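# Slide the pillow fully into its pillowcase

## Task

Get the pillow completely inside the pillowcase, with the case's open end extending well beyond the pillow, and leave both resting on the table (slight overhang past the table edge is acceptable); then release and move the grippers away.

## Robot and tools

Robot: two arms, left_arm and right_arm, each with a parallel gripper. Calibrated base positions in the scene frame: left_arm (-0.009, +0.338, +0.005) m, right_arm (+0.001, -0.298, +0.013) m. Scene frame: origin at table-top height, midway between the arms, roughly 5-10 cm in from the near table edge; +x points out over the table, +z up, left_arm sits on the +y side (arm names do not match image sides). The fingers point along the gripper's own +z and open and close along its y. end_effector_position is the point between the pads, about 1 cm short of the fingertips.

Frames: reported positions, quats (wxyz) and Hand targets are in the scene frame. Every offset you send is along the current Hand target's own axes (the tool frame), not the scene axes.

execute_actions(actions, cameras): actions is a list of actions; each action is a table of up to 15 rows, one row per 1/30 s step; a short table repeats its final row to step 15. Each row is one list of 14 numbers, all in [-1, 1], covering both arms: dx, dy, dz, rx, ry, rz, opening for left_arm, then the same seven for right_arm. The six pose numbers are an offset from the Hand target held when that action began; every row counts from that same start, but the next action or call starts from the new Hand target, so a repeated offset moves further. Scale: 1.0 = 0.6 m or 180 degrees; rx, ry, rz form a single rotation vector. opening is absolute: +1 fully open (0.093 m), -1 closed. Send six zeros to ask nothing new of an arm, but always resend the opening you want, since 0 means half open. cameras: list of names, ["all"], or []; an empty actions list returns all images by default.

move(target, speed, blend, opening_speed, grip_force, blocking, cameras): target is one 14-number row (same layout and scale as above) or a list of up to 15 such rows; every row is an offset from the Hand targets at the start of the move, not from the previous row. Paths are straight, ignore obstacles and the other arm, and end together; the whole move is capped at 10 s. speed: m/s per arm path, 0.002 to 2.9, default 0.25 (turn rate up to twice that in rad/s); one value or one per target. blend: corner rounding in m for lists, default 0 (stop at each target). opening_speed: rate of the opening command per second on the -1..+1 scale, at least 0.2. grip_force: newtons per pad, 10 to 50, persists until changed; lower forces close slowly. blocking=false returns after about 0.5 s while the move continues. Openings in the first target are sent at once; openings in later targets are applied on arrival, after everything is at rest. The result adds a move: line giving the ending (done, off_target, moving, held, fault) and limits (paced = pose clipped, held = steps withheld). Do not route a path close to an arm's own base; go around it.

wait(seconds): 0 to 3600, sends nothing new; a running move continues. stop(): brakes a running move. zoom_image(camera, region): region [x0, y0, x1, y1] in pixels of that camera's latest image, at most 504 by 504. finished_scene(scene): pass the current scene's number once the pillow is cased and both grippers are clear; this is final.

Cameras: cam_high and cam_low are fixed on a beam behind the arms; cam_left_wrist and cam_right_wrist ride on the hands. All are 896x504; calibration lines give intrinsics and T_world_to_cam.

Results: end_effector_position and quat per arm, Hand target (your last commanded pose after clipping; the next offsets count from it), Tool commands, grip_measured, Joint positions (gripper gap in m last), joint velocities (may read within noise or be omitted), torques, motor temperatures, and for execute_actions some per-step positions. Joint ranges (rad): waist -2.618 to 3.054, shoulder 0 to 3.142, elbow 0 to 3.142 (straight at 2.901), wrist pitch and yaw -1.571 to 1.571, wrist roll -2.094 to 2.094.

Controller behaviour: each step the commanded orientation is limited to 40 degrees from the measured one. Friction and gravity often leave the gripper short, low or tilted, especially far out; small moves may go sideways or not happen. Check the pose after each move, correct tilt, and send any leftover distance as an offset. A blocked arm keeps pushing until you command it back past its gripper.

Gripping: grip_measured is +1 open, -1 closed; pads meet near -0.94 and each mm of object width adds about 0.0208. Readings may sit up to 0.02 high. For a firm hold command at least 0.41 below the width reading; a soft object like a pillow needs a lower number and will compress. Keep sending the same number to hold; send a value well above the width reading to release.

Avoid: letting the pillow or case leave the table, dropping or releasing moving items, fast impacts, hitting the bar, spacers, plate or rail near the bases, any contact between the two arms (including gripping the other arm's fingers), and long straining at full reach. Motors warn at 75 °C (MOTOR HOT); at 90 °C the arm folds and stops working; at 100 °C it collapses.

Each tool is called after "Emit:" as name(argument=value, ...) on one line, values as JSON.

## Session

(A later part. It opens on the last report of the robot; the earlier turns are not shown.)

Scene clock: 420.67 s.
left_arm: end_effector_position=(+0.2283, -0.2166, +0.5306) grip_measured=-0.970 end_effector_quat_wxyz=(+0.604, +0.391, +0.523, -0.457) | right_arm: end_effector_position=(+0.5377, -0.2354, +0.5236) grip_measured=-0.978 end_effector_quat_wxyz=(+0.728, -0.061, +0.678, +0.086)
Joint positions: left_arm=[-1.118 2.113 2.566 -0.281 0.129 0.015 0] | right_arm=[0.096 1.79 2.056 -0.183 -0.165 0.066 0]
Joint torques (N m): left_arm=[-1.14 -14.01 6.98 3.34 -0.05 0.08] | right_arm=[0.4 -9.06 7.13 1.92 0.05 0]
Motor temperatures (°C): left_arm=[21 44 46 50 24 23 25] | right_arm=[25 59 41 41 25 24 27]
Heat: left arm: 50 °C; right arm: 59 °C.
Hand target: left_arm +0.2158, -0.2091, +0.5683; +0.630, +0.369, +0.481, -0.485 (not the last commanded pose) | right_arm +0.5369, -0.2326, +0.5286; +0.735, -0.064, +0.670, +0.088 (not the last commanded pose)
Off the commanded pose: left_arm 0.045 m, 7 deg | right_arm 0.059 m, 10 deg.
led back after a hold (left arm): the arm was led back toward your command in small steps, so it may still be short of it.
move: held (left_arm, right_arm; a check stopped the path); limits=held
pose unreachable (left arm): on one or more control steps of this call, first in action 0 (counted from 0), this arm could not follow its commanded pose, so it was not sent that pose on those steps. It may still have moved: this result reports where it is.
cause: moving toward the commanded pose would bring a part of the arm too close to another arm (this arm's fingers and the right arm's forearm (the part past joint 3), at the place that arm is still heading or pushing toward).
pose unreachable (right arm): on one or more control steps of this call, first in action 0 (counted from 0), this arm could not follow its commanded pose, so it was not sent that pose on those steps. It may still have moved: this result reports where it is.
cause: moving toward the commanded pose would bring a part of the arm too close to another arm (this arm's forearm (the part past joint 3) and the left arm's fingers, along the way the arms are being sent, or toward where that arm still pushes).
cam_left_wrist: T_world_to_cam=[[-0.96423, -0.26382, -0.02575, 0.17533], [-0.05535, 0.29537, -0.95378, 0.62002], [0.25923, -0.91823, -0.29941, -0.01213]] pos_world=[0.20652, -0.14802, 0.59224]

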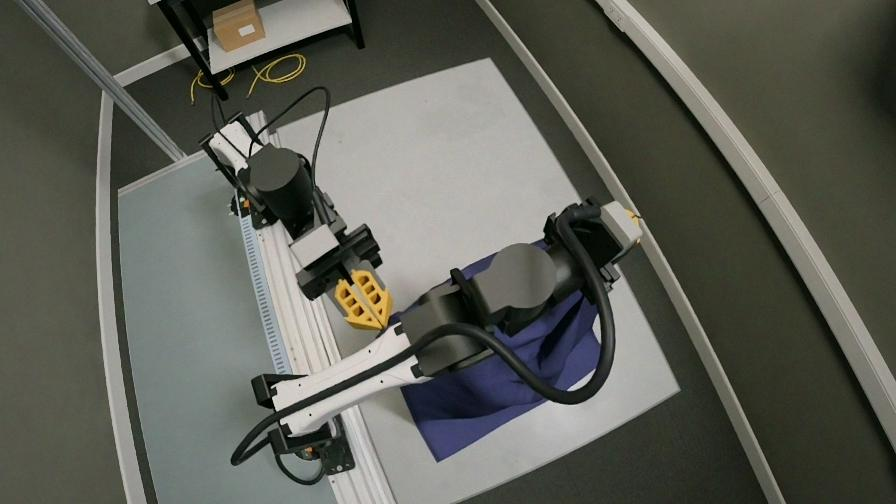

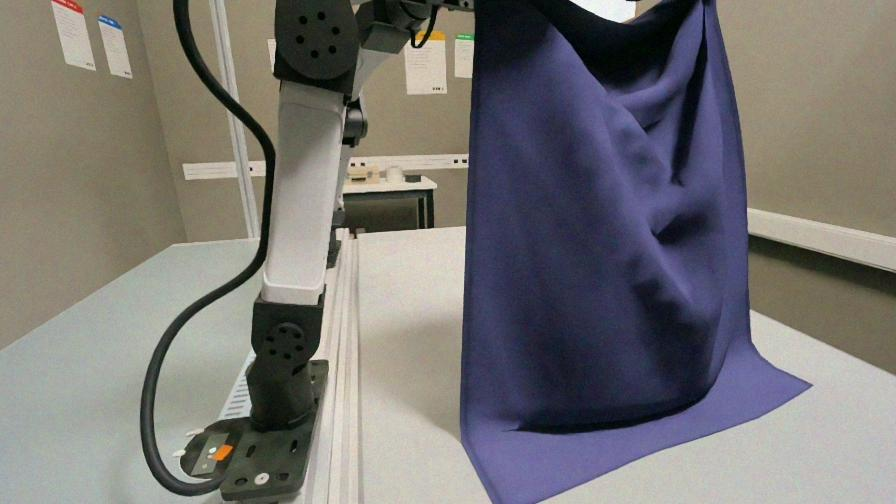

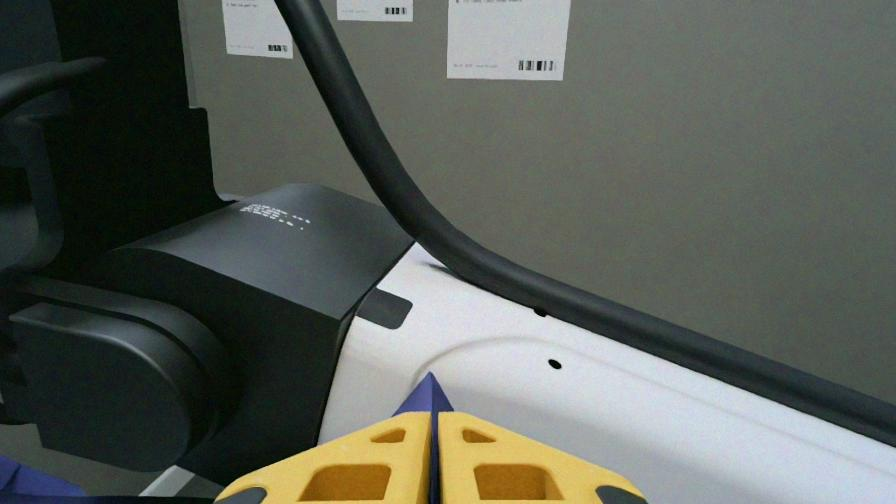

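Emit:
move(target=[[0.1005, 0.0302, -0.2503, 0, 0.139, 0, -1, 0.1067, 0.2322, 0.03, -0.044, 0.056, 0, -1], [0.2238, 0.0497, -0.4935, 0, 0.306, 0, -1, 0.2813, 0.4235, 0.0568, -0.1, 0.128, -0.02, -1]], speed=0.15, blend=[0.04, 0], cameras=["cam_high", "cam_low"])

Scene clock: 496.43 s.
left_arm: end_effector_position=(+0.2273, -0.2151, +0.5205) grip_measured=-0.970 end_effector_quat_wxyz=(+0.600, +0.393, +0.528, -0.455) | right_arm: end_effector_position=(+0.5381, -0.2355, +0.5187) grip_measured=-0.978 end_effector_quat_wxyz=(+0.721, -0.060, +0.685, +0.086)
Joint positions: left_arm=[-1.118 2.057 2.439 -0.223 0.129 0.015 0] | right_arm=[0.096 1.79 2.056 -0.204 -0.165 0.066 0]
Joint torques (N m): left_arm=[-0.5 -15.64 7.1 3 0.01 0.11] | right_arm=[0.12 -9.18 7.09 1.89 0.06 -0.01]
Motor temperatures (°C): left_arm=[21 71 41 68 24 23 25] | right_arm=[25 54 40 39 25 24 28]
Heat: left arm: 71 °C; right arm: 54 °C.
Hand target: left_arm +0.2137, -0.1977, +0.5604; +0.622, +0.377, +0.491, -0.479 (not the last commanded pose) | right_arm +0.5377, -0.2354, +0.5235; +0.728, -0.061, +0.678, +0.086 (not the last commanded pose)
Off the commanded pose: left_arm 0.305 m, 47 deg | right_arm 0.305 m, 28 deg.
move: held (right_arm; a check stopped the path), off_target (left_arm; braked when a check withheld steps of right_arm); path passed 0 of 2 targets; limits=held
pose unreachable (right arm): on one or more control steps of this call, first in action 0 (counted from 0), this arm could not follow its commanded pose, so it was not sent that pose on those steps. It may still have moved: this result reports where it is.
cause: moving toward the commanded pose would bring a part of the arm too close to another arm (this arm's forearm (the part past joint 3) and the left arm's fingers, 15 mm apart when this arm was first held).

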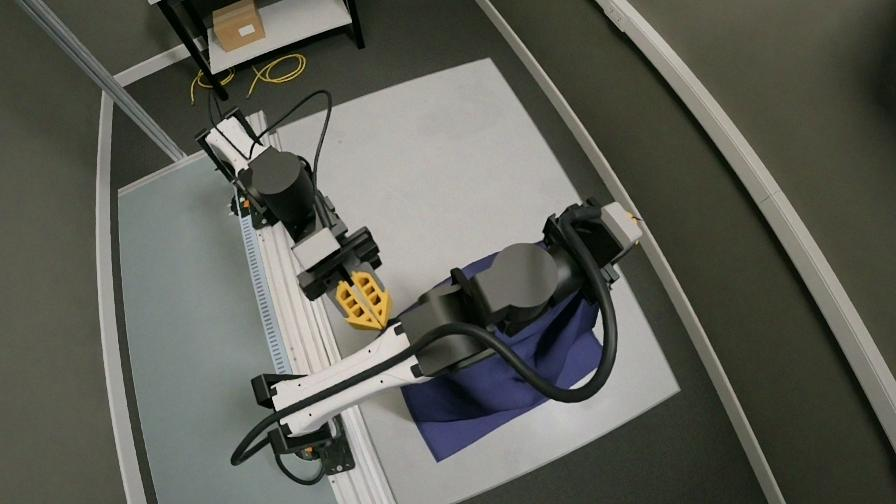

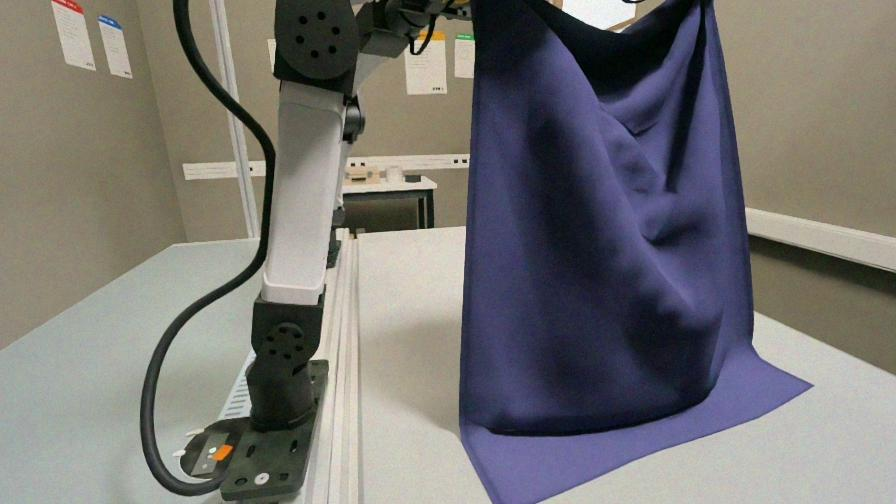

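Emit:
move(target=[0.0532, 0.0198, -0.1838, 0, 0.1, 0, -1, 0, 0, 0, 0, 0, 0, -1], speed=0.15)

Scene clock: 504.63 s.
left_arm: end_effector_position=(+0.2093, -0.1116, +0.4857) grip_measured=-0.970 end_effector_quat_wxyz=(+0.527, +0.446, +0.601, -0.404) | right_arm: end_effector_position=(+0.5382, -0.2352, +0.5159) grip_measured=-0.978 end_effector_quat_wxyz=(+0.717, -0.060, +0.689, +0.087)
Joint positions: left_arm=[-1.042 1.636 1.992 -0.454 0.197 0.047 0] | right_arm=[0.097 1.79 2.056 -0.216 -0.165 0.066 0]
Joint torques (N m): left_arm=[0.32 -11.08 7.19 2.5 0.14 0.3] | right_arm=[-0.1 -9.22 7.02 1.98 0.08 0]
Motor temperatures (°C): left_arm=[21 75 41 64 24 23 25] | right_arm=[25 53 40 39 25 24 28]
Heat: left arm: 75 °C; right arm: 53 °C. Fold the left arm in close to its base, or ease its load, before you think long.
Hand target: left_arm +0.1995, -0.0983, +0.5035; +0.538, +0.447, +0.582, -0.414 | right_arm +0.5377, -0.2356, +0.5235; +0.728, -0.061, +0.678, +0.086
Off the commanded pose: left_arm 0.024 m, 3 deg | right_arm 0.008 m, 2 deg.
MOTOR HOT: joint 2 (shoulder) of the left arm reports 75 °C; the controller's stop level is 90 °C. To cool a motor, set the load down, stop pushing, or move to a pose that needs little force.
move: off_target (left_arm)

Emit:
move(target=[[0.1153, 0.0127, -0.0954, 0, 0.087, 0, -1, 0.0977, 0.2212, 0.0275, -0.044, 0.05, 0, -1], [0.2563, 0.0282, -0.212, 0, 0.194, 0, -1, 0.2732, 0.4283, 0.0598, -0.1, 0.12, -0.02, -1]], speed=0.15, blend=[0.04, 0], cameras=["cam_high", "cam_low"])

Scene clock: 534.77 s.
left_arm: end_effector_position=(+0.1898, +0.0337, +0.3515) grip_measured=-0.970 end_effector_quat_wxyz=(+0.333, +0.546, +0.728, -0.248) | right_arm: end_effector_position=(+0.5244, +0.0283, +0.3559) grip_measured=-0.978 end_effector_quat_wxyz=(+0.552, -0.210, +0.791, +0.159)
Joint positions: left_arm=[-0.851 1.354 1.719 -1.086 0.268 0.287 0] | right_arm=[0.601 2.064 2.168 -0.436 -0.001 0.042 0]
Joint torques (N m): left_arm=[0.43 -7.57 6.93 1.95 0.28 0.28] | right_arm=[0.09 -10.74 10.89 1.93 0.18 -0.13]
Motor temperatures (°C): left_arm=[21 69 43 58 24 23 25] | right_arm=[25 53 41 43 25 24 28]
Heat: left arm: 69 °C; right arm: 53 °C.
Hand target: left_arm +0.1800, +0.0403, +0.3602; +0.339, +0.551, +0.717, -0.261 | right_arm +0.5301, +0.0301, +0.3701; +0.572, -0.209, +0.778, +0.155
Off the commanded pose: left_arm 0.015 m, 2 deg | right_arm 0.015 m, 3 deg.
MOTOR HOT: cleared for the motors of the left arm.
move: off_target (left_arm, right_arm)

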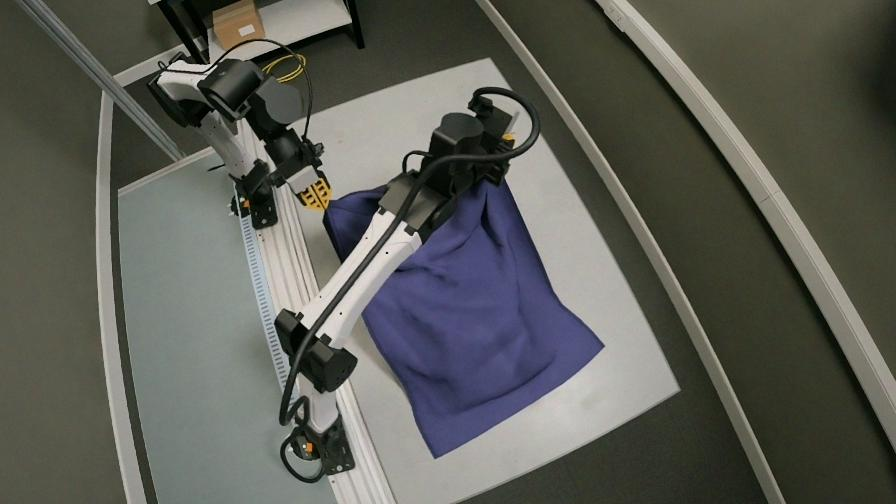

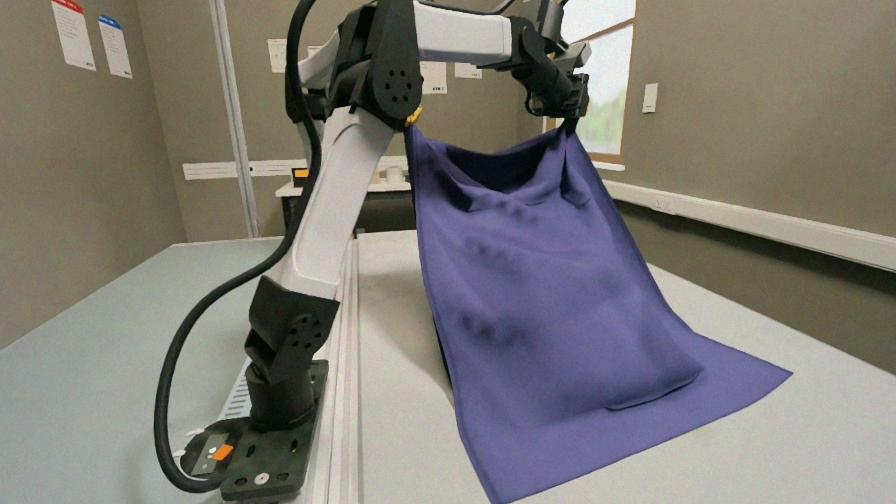

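Emit:
move(target=[[0.2677, 0.014, 0.0683, 0, 0.111, 0, -1, 0.2258, 0.1087, 0.1167, -0.044, 0.1, -0.008, -1], [0.488, 0.0227, 0.2075, 0, 0.167, 0, -1, 0.4638, 0.1453, 0.1935, -0.053, 0.156, -0.03, -1]], speed=0.13, blend=[0.03, 0], cameras=["all"])

Scene clock: 555.97 s.
left_arm: end_effector_position=(+0.1703, +0.1260, +0.0626) grip_measured=-0.970 end_effector_quat_wxyz=(+0.148, +0.598, +0.779, -0.116) | right_arm: end_effector_position=(+0.5064, +0.1143, +0.0748) grip_measured=-0.978 end_effector_quat_wxyz=(+0.347, -0.316, +0.873, +0.135)
Joint positions: left_arm=[-0.723 1.288 0.748 -0.662 0.17 0.515 0] | right_arm=[0.726 2.489 2.136 -0.436 -0.047 0.002 0]
Joint torques (N m): left_arm=[0.61 -3.15 6.12 1.33 -0.09 0.27] | right_arm=[0.23 -12.71 9.36 1.6 0.02 -0.14]
Motor temperatures (°C): left_arm=[21 58 41 54 24 23 25] | right_arm=[25 54 45 42 25 24 28]
Heat: left arm: 58 °C; right arm: 54 °C.
Hand target: left_arm +0.1699, +0.1304, +0.0550; +0.141, +0.600, +0.780, -0.109 | right_arm +0.5104, +0.1200, +0.0698; +0.354, -0.323, +0.867, +0.136
Off the commanded pose: left_arm 0.009 m, 1 deg | right_arm 0.009 m, 1 deg.
move: done
cam_left_wrist: T_world_to_cam=[[-0.9744, -0.22462, 0.00966, 0.19228], [-0.22335, 0.97203, 0.07257, -0.05165], [-0.02569, 0.06855, -0.99732, 0.14531]] pos_world=[0.17955, 0.08343, 0.14681]
cam_right_wrist: T_world_to_cam=[[0.63219, -0.77443, -0.02421, -0.22867], [-0.73679, -0.5912, -0.32806, 0.50672], [0.23975, 0.22524, -0.94434, 0.00668]] pos_world=[0.51631, 0.12098, 0.16701]

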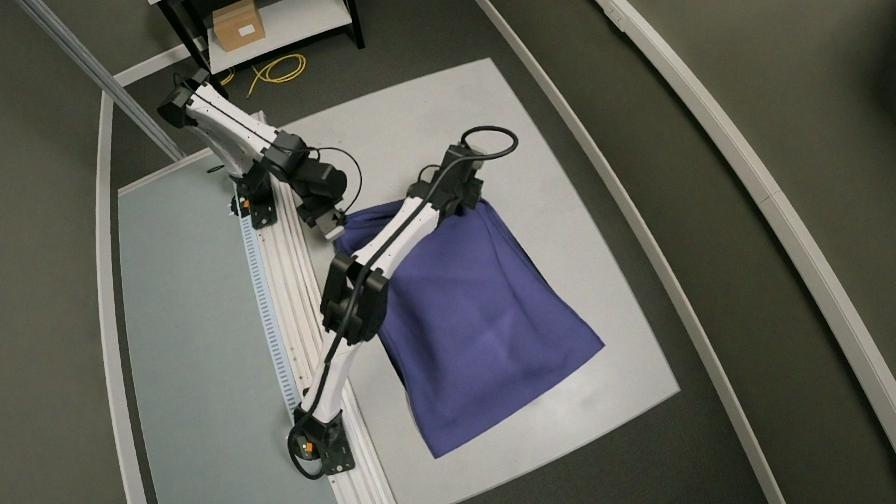

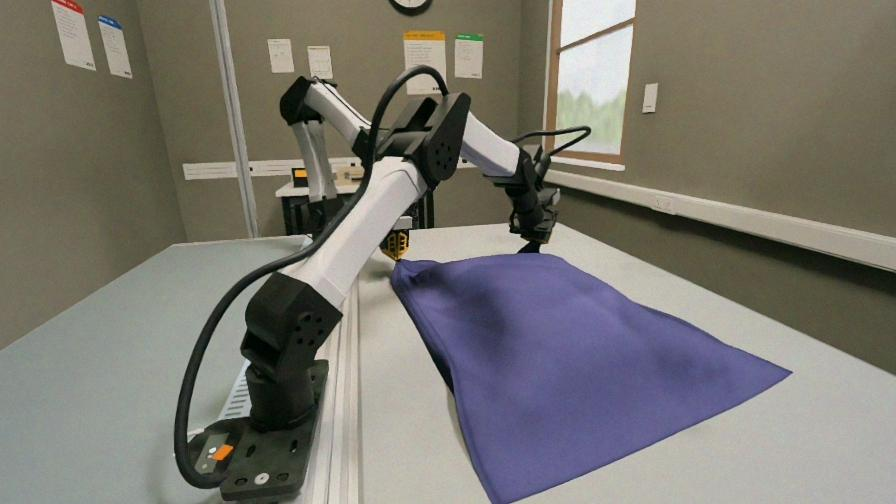

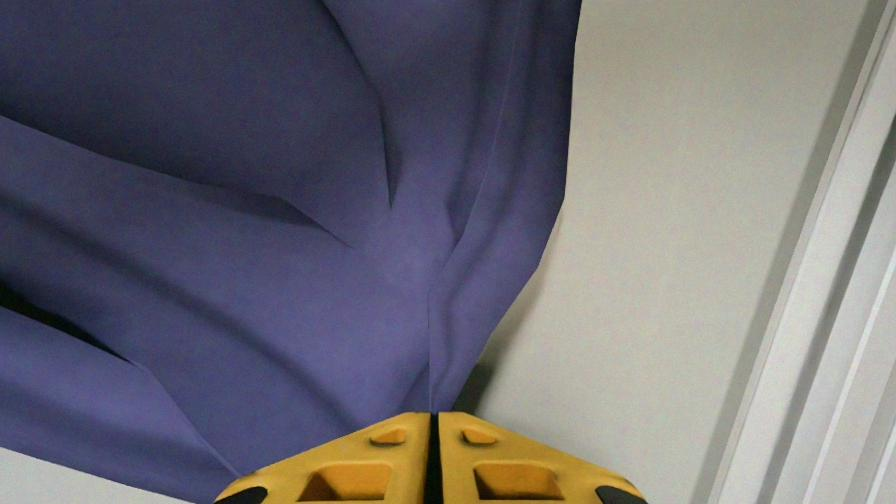

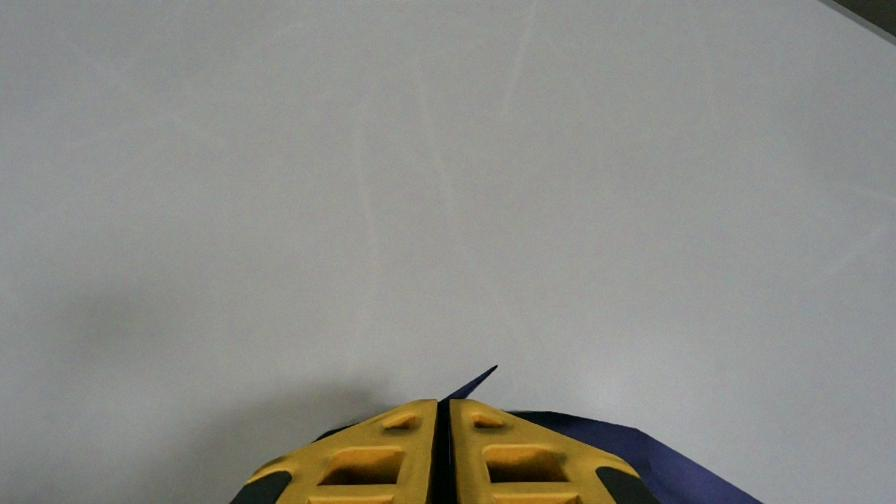

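Emit:
move(target=[[0.0612, 0.008, 0.0215, 0, 0, 0, -1, 0.0157, 0.0273, 0.0502, 0, 0, 0, -1], [0.0612, 0.008, 0.0215, 0, 0, 0, 0.1, 0.0157, 0.0273, 0.0502, 0, 0, 0, 0.1], [-0.0237, 0.0078, -0.2048, 0, 0, 0, 0.1, -0.0872, 0.0283, -0.0542, 0, 0, 0, 0.1], [0.1557, 0.2138, -0.4057, 0, 0, 0, 0.1, 0.2178, -0.3283, -0.7558, 0.156, 0, 0.158, 0.1]], speed=[0.08, 0.08, 0.1, 0.22], blend=[0, 0, 0.02, 0], cameras=["all"])

Scene clock: 586.87 s.
left_arm: end_effector_position=(+0.2500, +0.3302, +0.2438) grip_measured=+0.098 end_effector_quat_wxyz=(+0.183, +0.587, +0.787, -0.053) | right_arm: end_effector_position=(+0.3322, -0.2991, +0.2851) grip_measured=+0.098 end_effector_quat_wxyz=(+0.362, -0.002, +0.932, +0.007)
Joint positions: left_arm=[0.277 1.352 1.545 -1.554 0.371 1.477 0.05] | right_arm=[-0.007 1.229 1.351 -0.952 -0.076 -0.029 0.05]
Joint torques (N m): left_arm=[0.8 -3.37 9.99 0.6 0.23 0.26] | right_arm=[-0.59 -5.3 9.65 1.29 -0.09 -0.13]
Motor temperatures (°C): left_arm=[21 46 42 48 24 23 25] | right_arm=[25 59 44 39 25 24 28]
Heat: left arm: 48 °C; right arm: 59 °C.
Hand target: left_arm +0.2496, +0.3304, +0.2501; +0.141, +0.600, +0.780, -0.109 | right_arm +0.3307, -0.2999, +0.2995; +0.377, -0.008, +0.926, +0.006
Off the commanded pose: left_arm 0.006 m, 8 deg | right_arm 0.014 m, 2 deg.
joint sent to its limit (left arm) — joint 4 (wrist pitch), lower limit. The joint targets are off in orientation, not in position.
move: off_target (left_arm, right_arm)
cam_left_wrist: T_world_to_cam=[[-0.95369, -0.27326, -0.12569, 0.358], [-0.28558, 0.95381, 0.09326, -0.2289], [0.0944, 0.12483, -0.98768, 0.2631]] pos_world=[0.25121, 0.28331, 0.3262]
cam_right_wrist: T_world_to_cam=[[-0.00735, -0.99981, -0.01823, -0.29019], [-0.95199, 0.01258, -0.30587, 0.44878], [0.30604, 0.01511, -0.9519, 0.25746]] pos_world=[0.34631, -0.29967, 0.37706]

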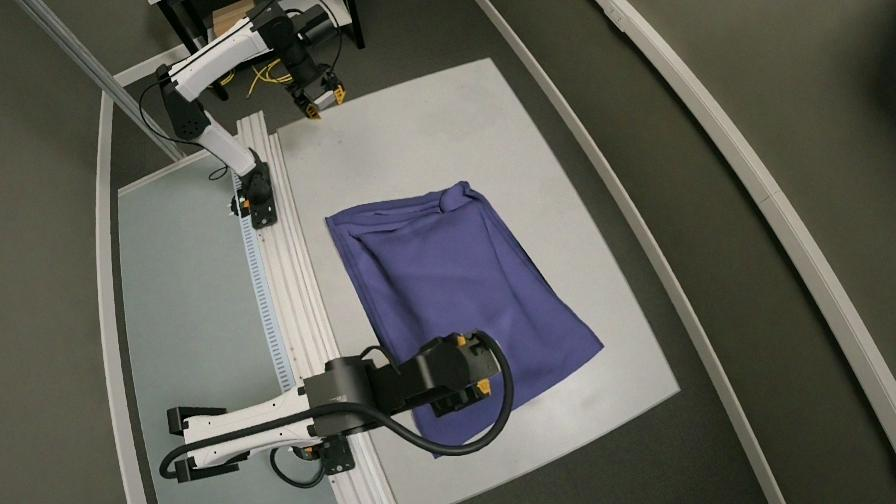

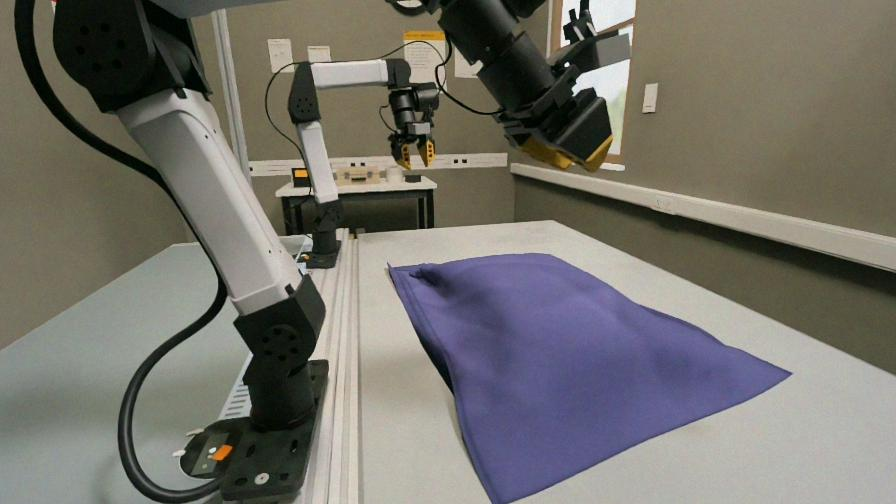

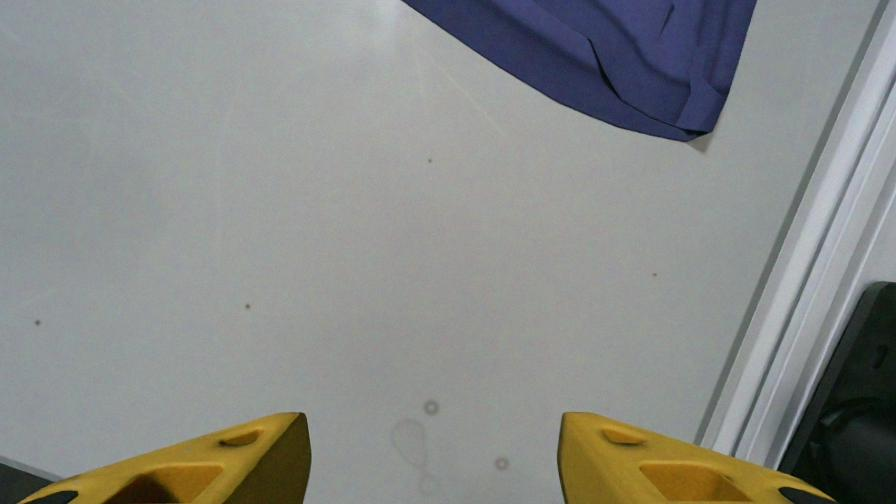

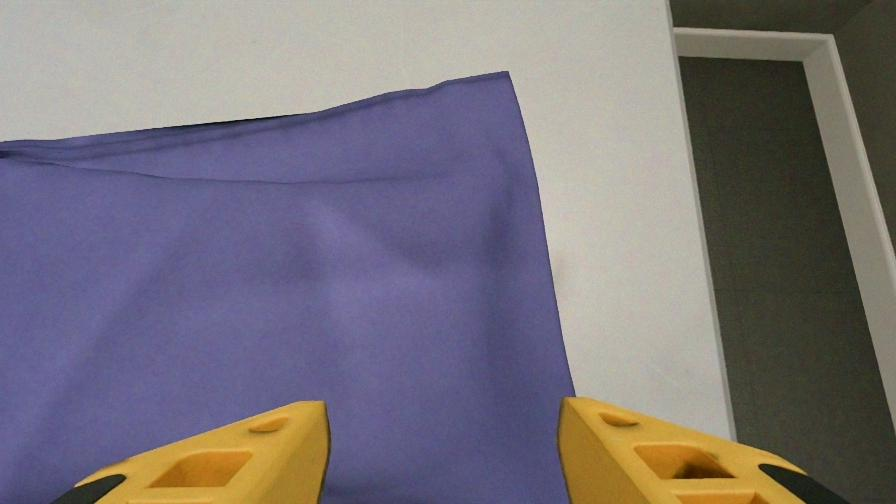

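Emit:
zoom_image(camera="cam_high", region=[300, 160, 620, 470])

Emit:
zoom_image(camera="cam_low", region=[370, 230, 600, 360])

Scaled by 1.575 from the camera's image (finer frame: 1280x720).

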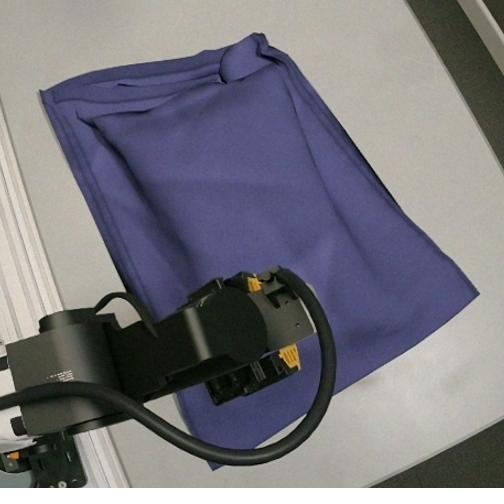

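Scaled by 2.191 from the camera's image (finer frame: 1280x720).

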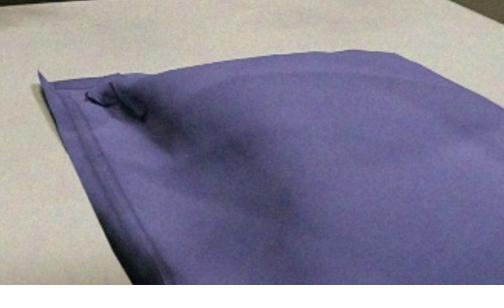

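Emit:
move(target=[-0.2012, 0.1065, -0.0138, 0, 0, 0, 0.1, 0, 0, 0, 0, 0, 0, 0.1], speed=0.2, cameras=["cam_left_wrist", "cam_right_wrist"])

Scene clock: 613.33 s.
left_arm: end_effector_position=(+0.3389, +0.2399, +0.2974) grip_measured=+0.098 end_effector_quat_wxyz=(+0.233, +0.581, +0.776, -0.072) | right_arm: end_effector_position=(+0.3321, -0.2990, +0.2850) grip_measured=+0.098 end_effector_quat_wxyz=(+0.362, -0.002, +0.932, +0.007)
Joint positions: left_arm=[-0.054 1.677 2.06 -1.56 0.366 1.119 0.05] | right_arm=[-0.008 1.229 1.351 -0.953 -0.077 -0.029 0.05]
Joint torques (N m): left_arm=[-0.24 -5.96 9.69 1.06 0.02 0.11] | right_arm=[-0.59 -5.35 9.68 1.28 -0.05 -0.14]
Motor temperatures (°C): left_arm=[21 42 44 44 24 23 25] | right_arm=[25 51 44 38 25 24 27]
Heat: left arm: 44 °C; right arm: 51 °C.
Hand target: left_arm +0.3397, +0.2404, +0.3001; +0.141, +0.600, +0.780, -0.109 | right_arm +0.3307, -0.3001, +0.2995; +0.377, -0.008, +0.926, +0.006
Off the commanded pose: left_arm 0.003 m, 12 deg | right_arm 0.015 m, 2 deg.
joint sent to its limit (left arm) — joint 4 (wrist pitch), lower limit. The joint targets are off in orientation, not in position.
move: off_target (left_arm)
cam_left_wrist: T_world_to_cam=[[-0.94694, -0.28034, -0.15723, 0.43359], [-0.28216, 0.9593, -0.01112, -0.09385], [0.15394, 0.03383, -0.9875, 0.32052]] pos_world=[0.33476, 0.20074, 0.38364]
cam_right_wrist: T_world_to_cam=[[-0.00703, -0.9998, -0.01865, -0.29025], [-0.95222, 0.01238, -0.30517, 0.44851], [0.30534, 0.01561, -0.95212, 0.25784]] pos_world=[0.34631, -0.29977, 0.37696]

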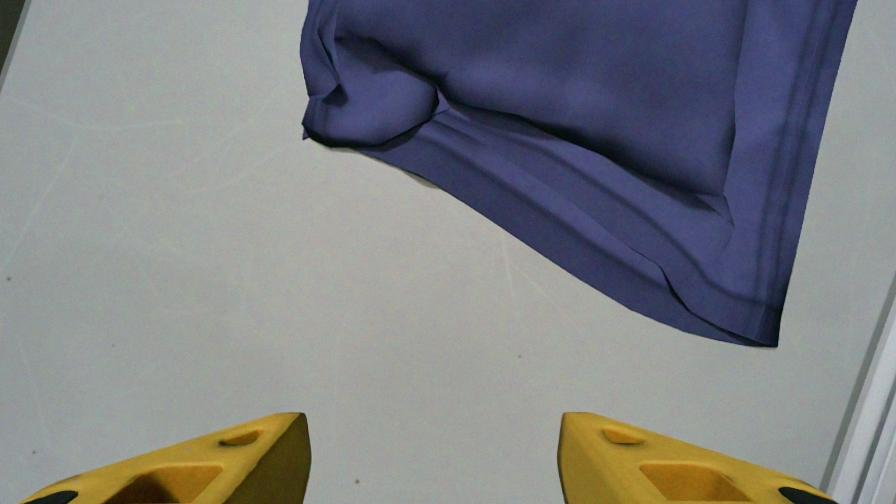

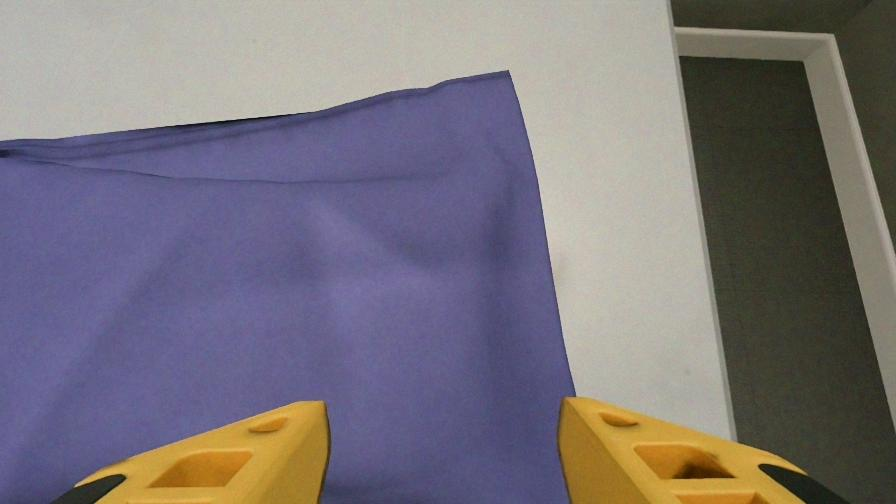

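Emit:
move(target=[0.2012, -0.1065, 0.0138, 0, 0, 0, 0.1, 0, 0, 0, 0, 0, 0, 0.1], speed=0.2, cameras=["cam_high", "cam_low"])

Scene clock: 633.67 s.
left_arm: end_effector_position=(+0.2586, +0.3312, +0.2474) grip_measured=+0.098 end_effector_quat_wxyz=(+0.185, +0.587, +0.786, -0.054) | right_arm: end_effector_position=(+0.3321, -0.2990, +0.2850) grip_measured=+0.098 end_effector_quat_wxyz=(+0.362, -0.002, +0.932, +0.007)
Joint positions: left_arm=[0.276 1.388 1.588 -1.561 0.375 1.477 0.05] | right_arm=[-0.008 1.229 1.351 -0.953 -0.077 -0.029 0.05]
Joint torques (N m): left_arm=[0.91 -6.39 5.76 0.68 0.21 0.26] | right_arm=[-0.58 -5.27 9.68 1.27 -0.09 -0.13]
Heat: left arm: 45 °C; right arm: 48 °C.
Hand target: left_arm +0.2496, +0.3305, +0.2500; +0.141, +0.600, +0.780, -0.109 | right_arm +0.3307, -0.3001, +0.2995; +0.377, -0.008, +0.926, +0.006
Off the commanded pose: left_arm 0.009 m, 8 deg | right_arm 0.015 m, 2 deg.
joint sent to its limit (left arm) — joint 4 (wrist pitch), lower limit. The joint targets are off in orientation, not in position.
move: off_target (left_arm)

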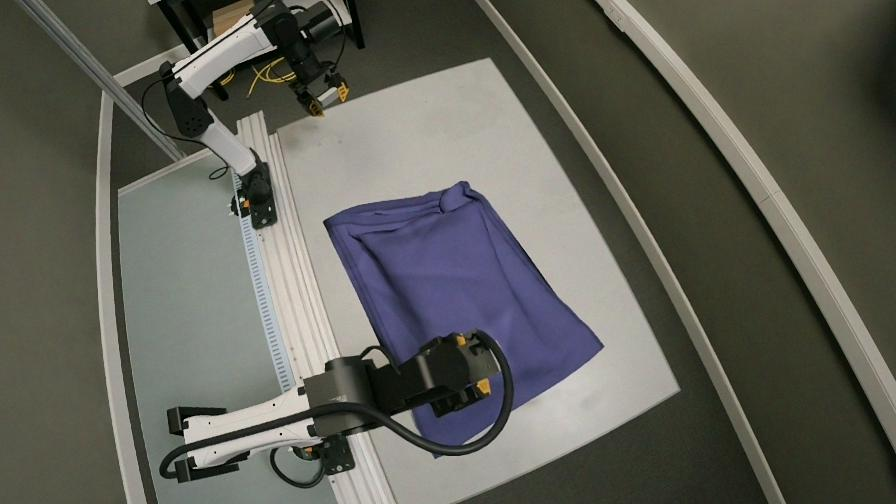

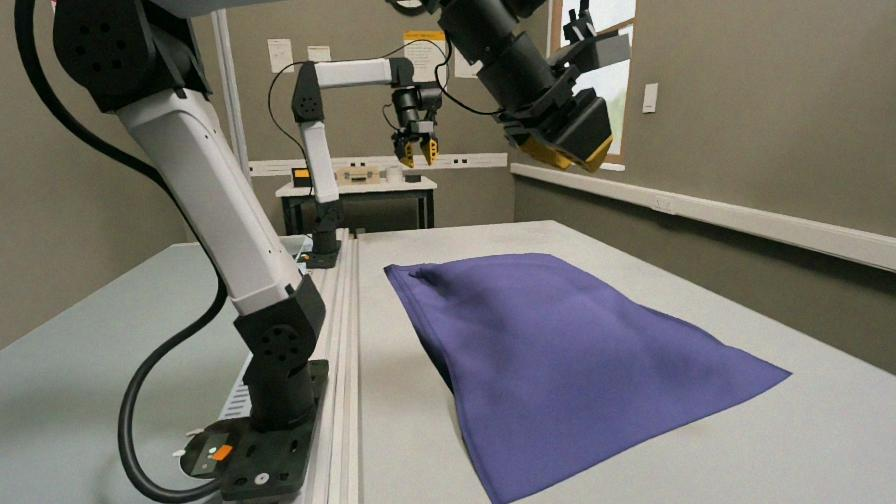

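Emit:
zoom_image(camera="cam_high", region=[300, 160, 620, 340])

Emit:
zoom_image(camera="cam_low", region=[370, 230, 810, 478])

Scaled by 1.575 from the camera's image (finer frame: 1280x720).

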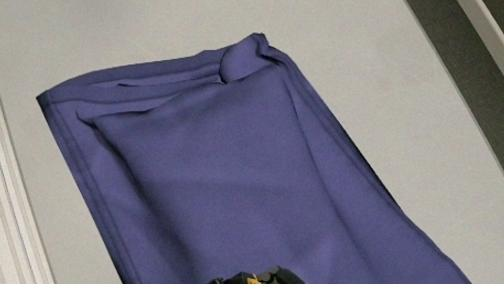

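Scaled by 1.145 from the camera's image (finer frame: 1280x720).

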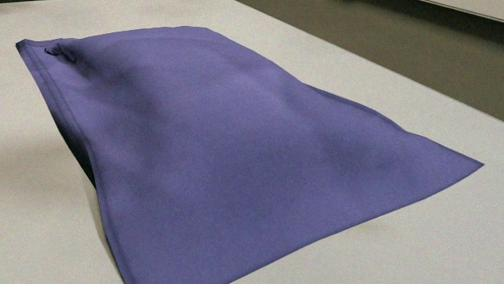

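Emit:
wait(seconds=0, cameras=["cam_left_wrist"])

Scene clock: 654.40 s.
left_arm: end_effector_position=(+0.2586, +0.3312, +0.2474) grip_measured=+0.098 end_effector_quat_wxyz=(+0.185, +0.587, +0.786, -0.054) | right_arm: end_effector_position=(+0.3321, -0.2990, +0.2850) grip_measured=+0.098 end_effector_quat_wxyz=(+0.362, -0.002, +0.932, +0.007)
Joint positions: left_arm=[0.276 1.388 1.588 -1.561 0.375 1.478 0.05] | right_arm=[-0.008 1.229 1.351 -0.953 -0.077 -0.029 0.05]
Joint torques (N m): left_arm=[0.91 -6.42 5.75 0.68 0.21 0.26] | right_arm=[-0.64 -5.23 9.69 1.3 -0.05 -0.15]
Motor temperatures (°C): left_arm=[21 44 44 41 24 23 24] | right_arm=[25 46 44 37 25 24 27]
Heat: left arm: 44 °C; right arm: 46 °C.
Hand target: left_arm +0.2496, +0.3305, +0.2500; +0.141, +0.600, +0.780, -0.109 | right_arm +0.3307, -0.3001, +0.2995; +0.377, -0.008, +0.926, +0.006
Tool commands: left_gripper/opening=+0.1 right_gripper/opening=+0.1
Off the commanded pose: left_arm 0.009 m, 8 deg | right_arm 0.015 m, 2 deg.
cam_left_wrist: T_world_to_cam=[[-0.95387, -0.27196, -0.12713, 0.36689], [-0.28406, 0.95466, 0.08904, -0.22736], [0.09715, 0.12104, -0.98788, 0.26624]] pos_world=[0.25951, 0.28461, 0.3299]

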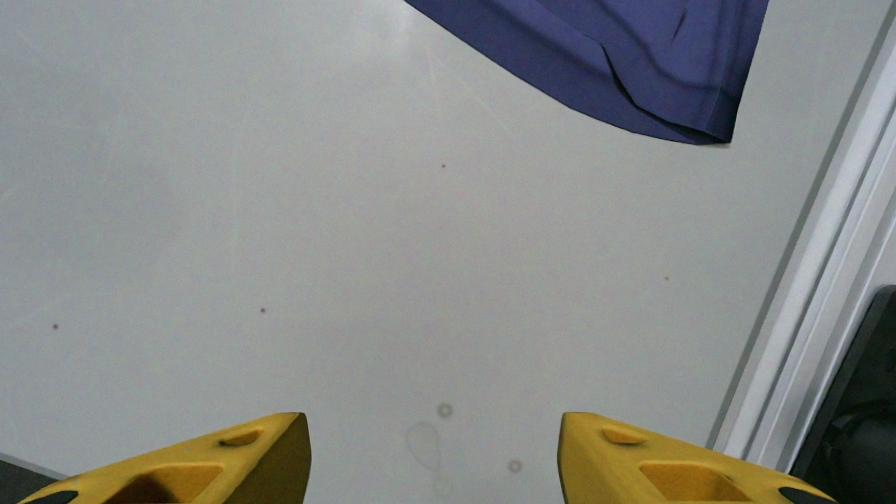

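Emit:
finished_scene(scene=2)

The scene is finished: the task was done.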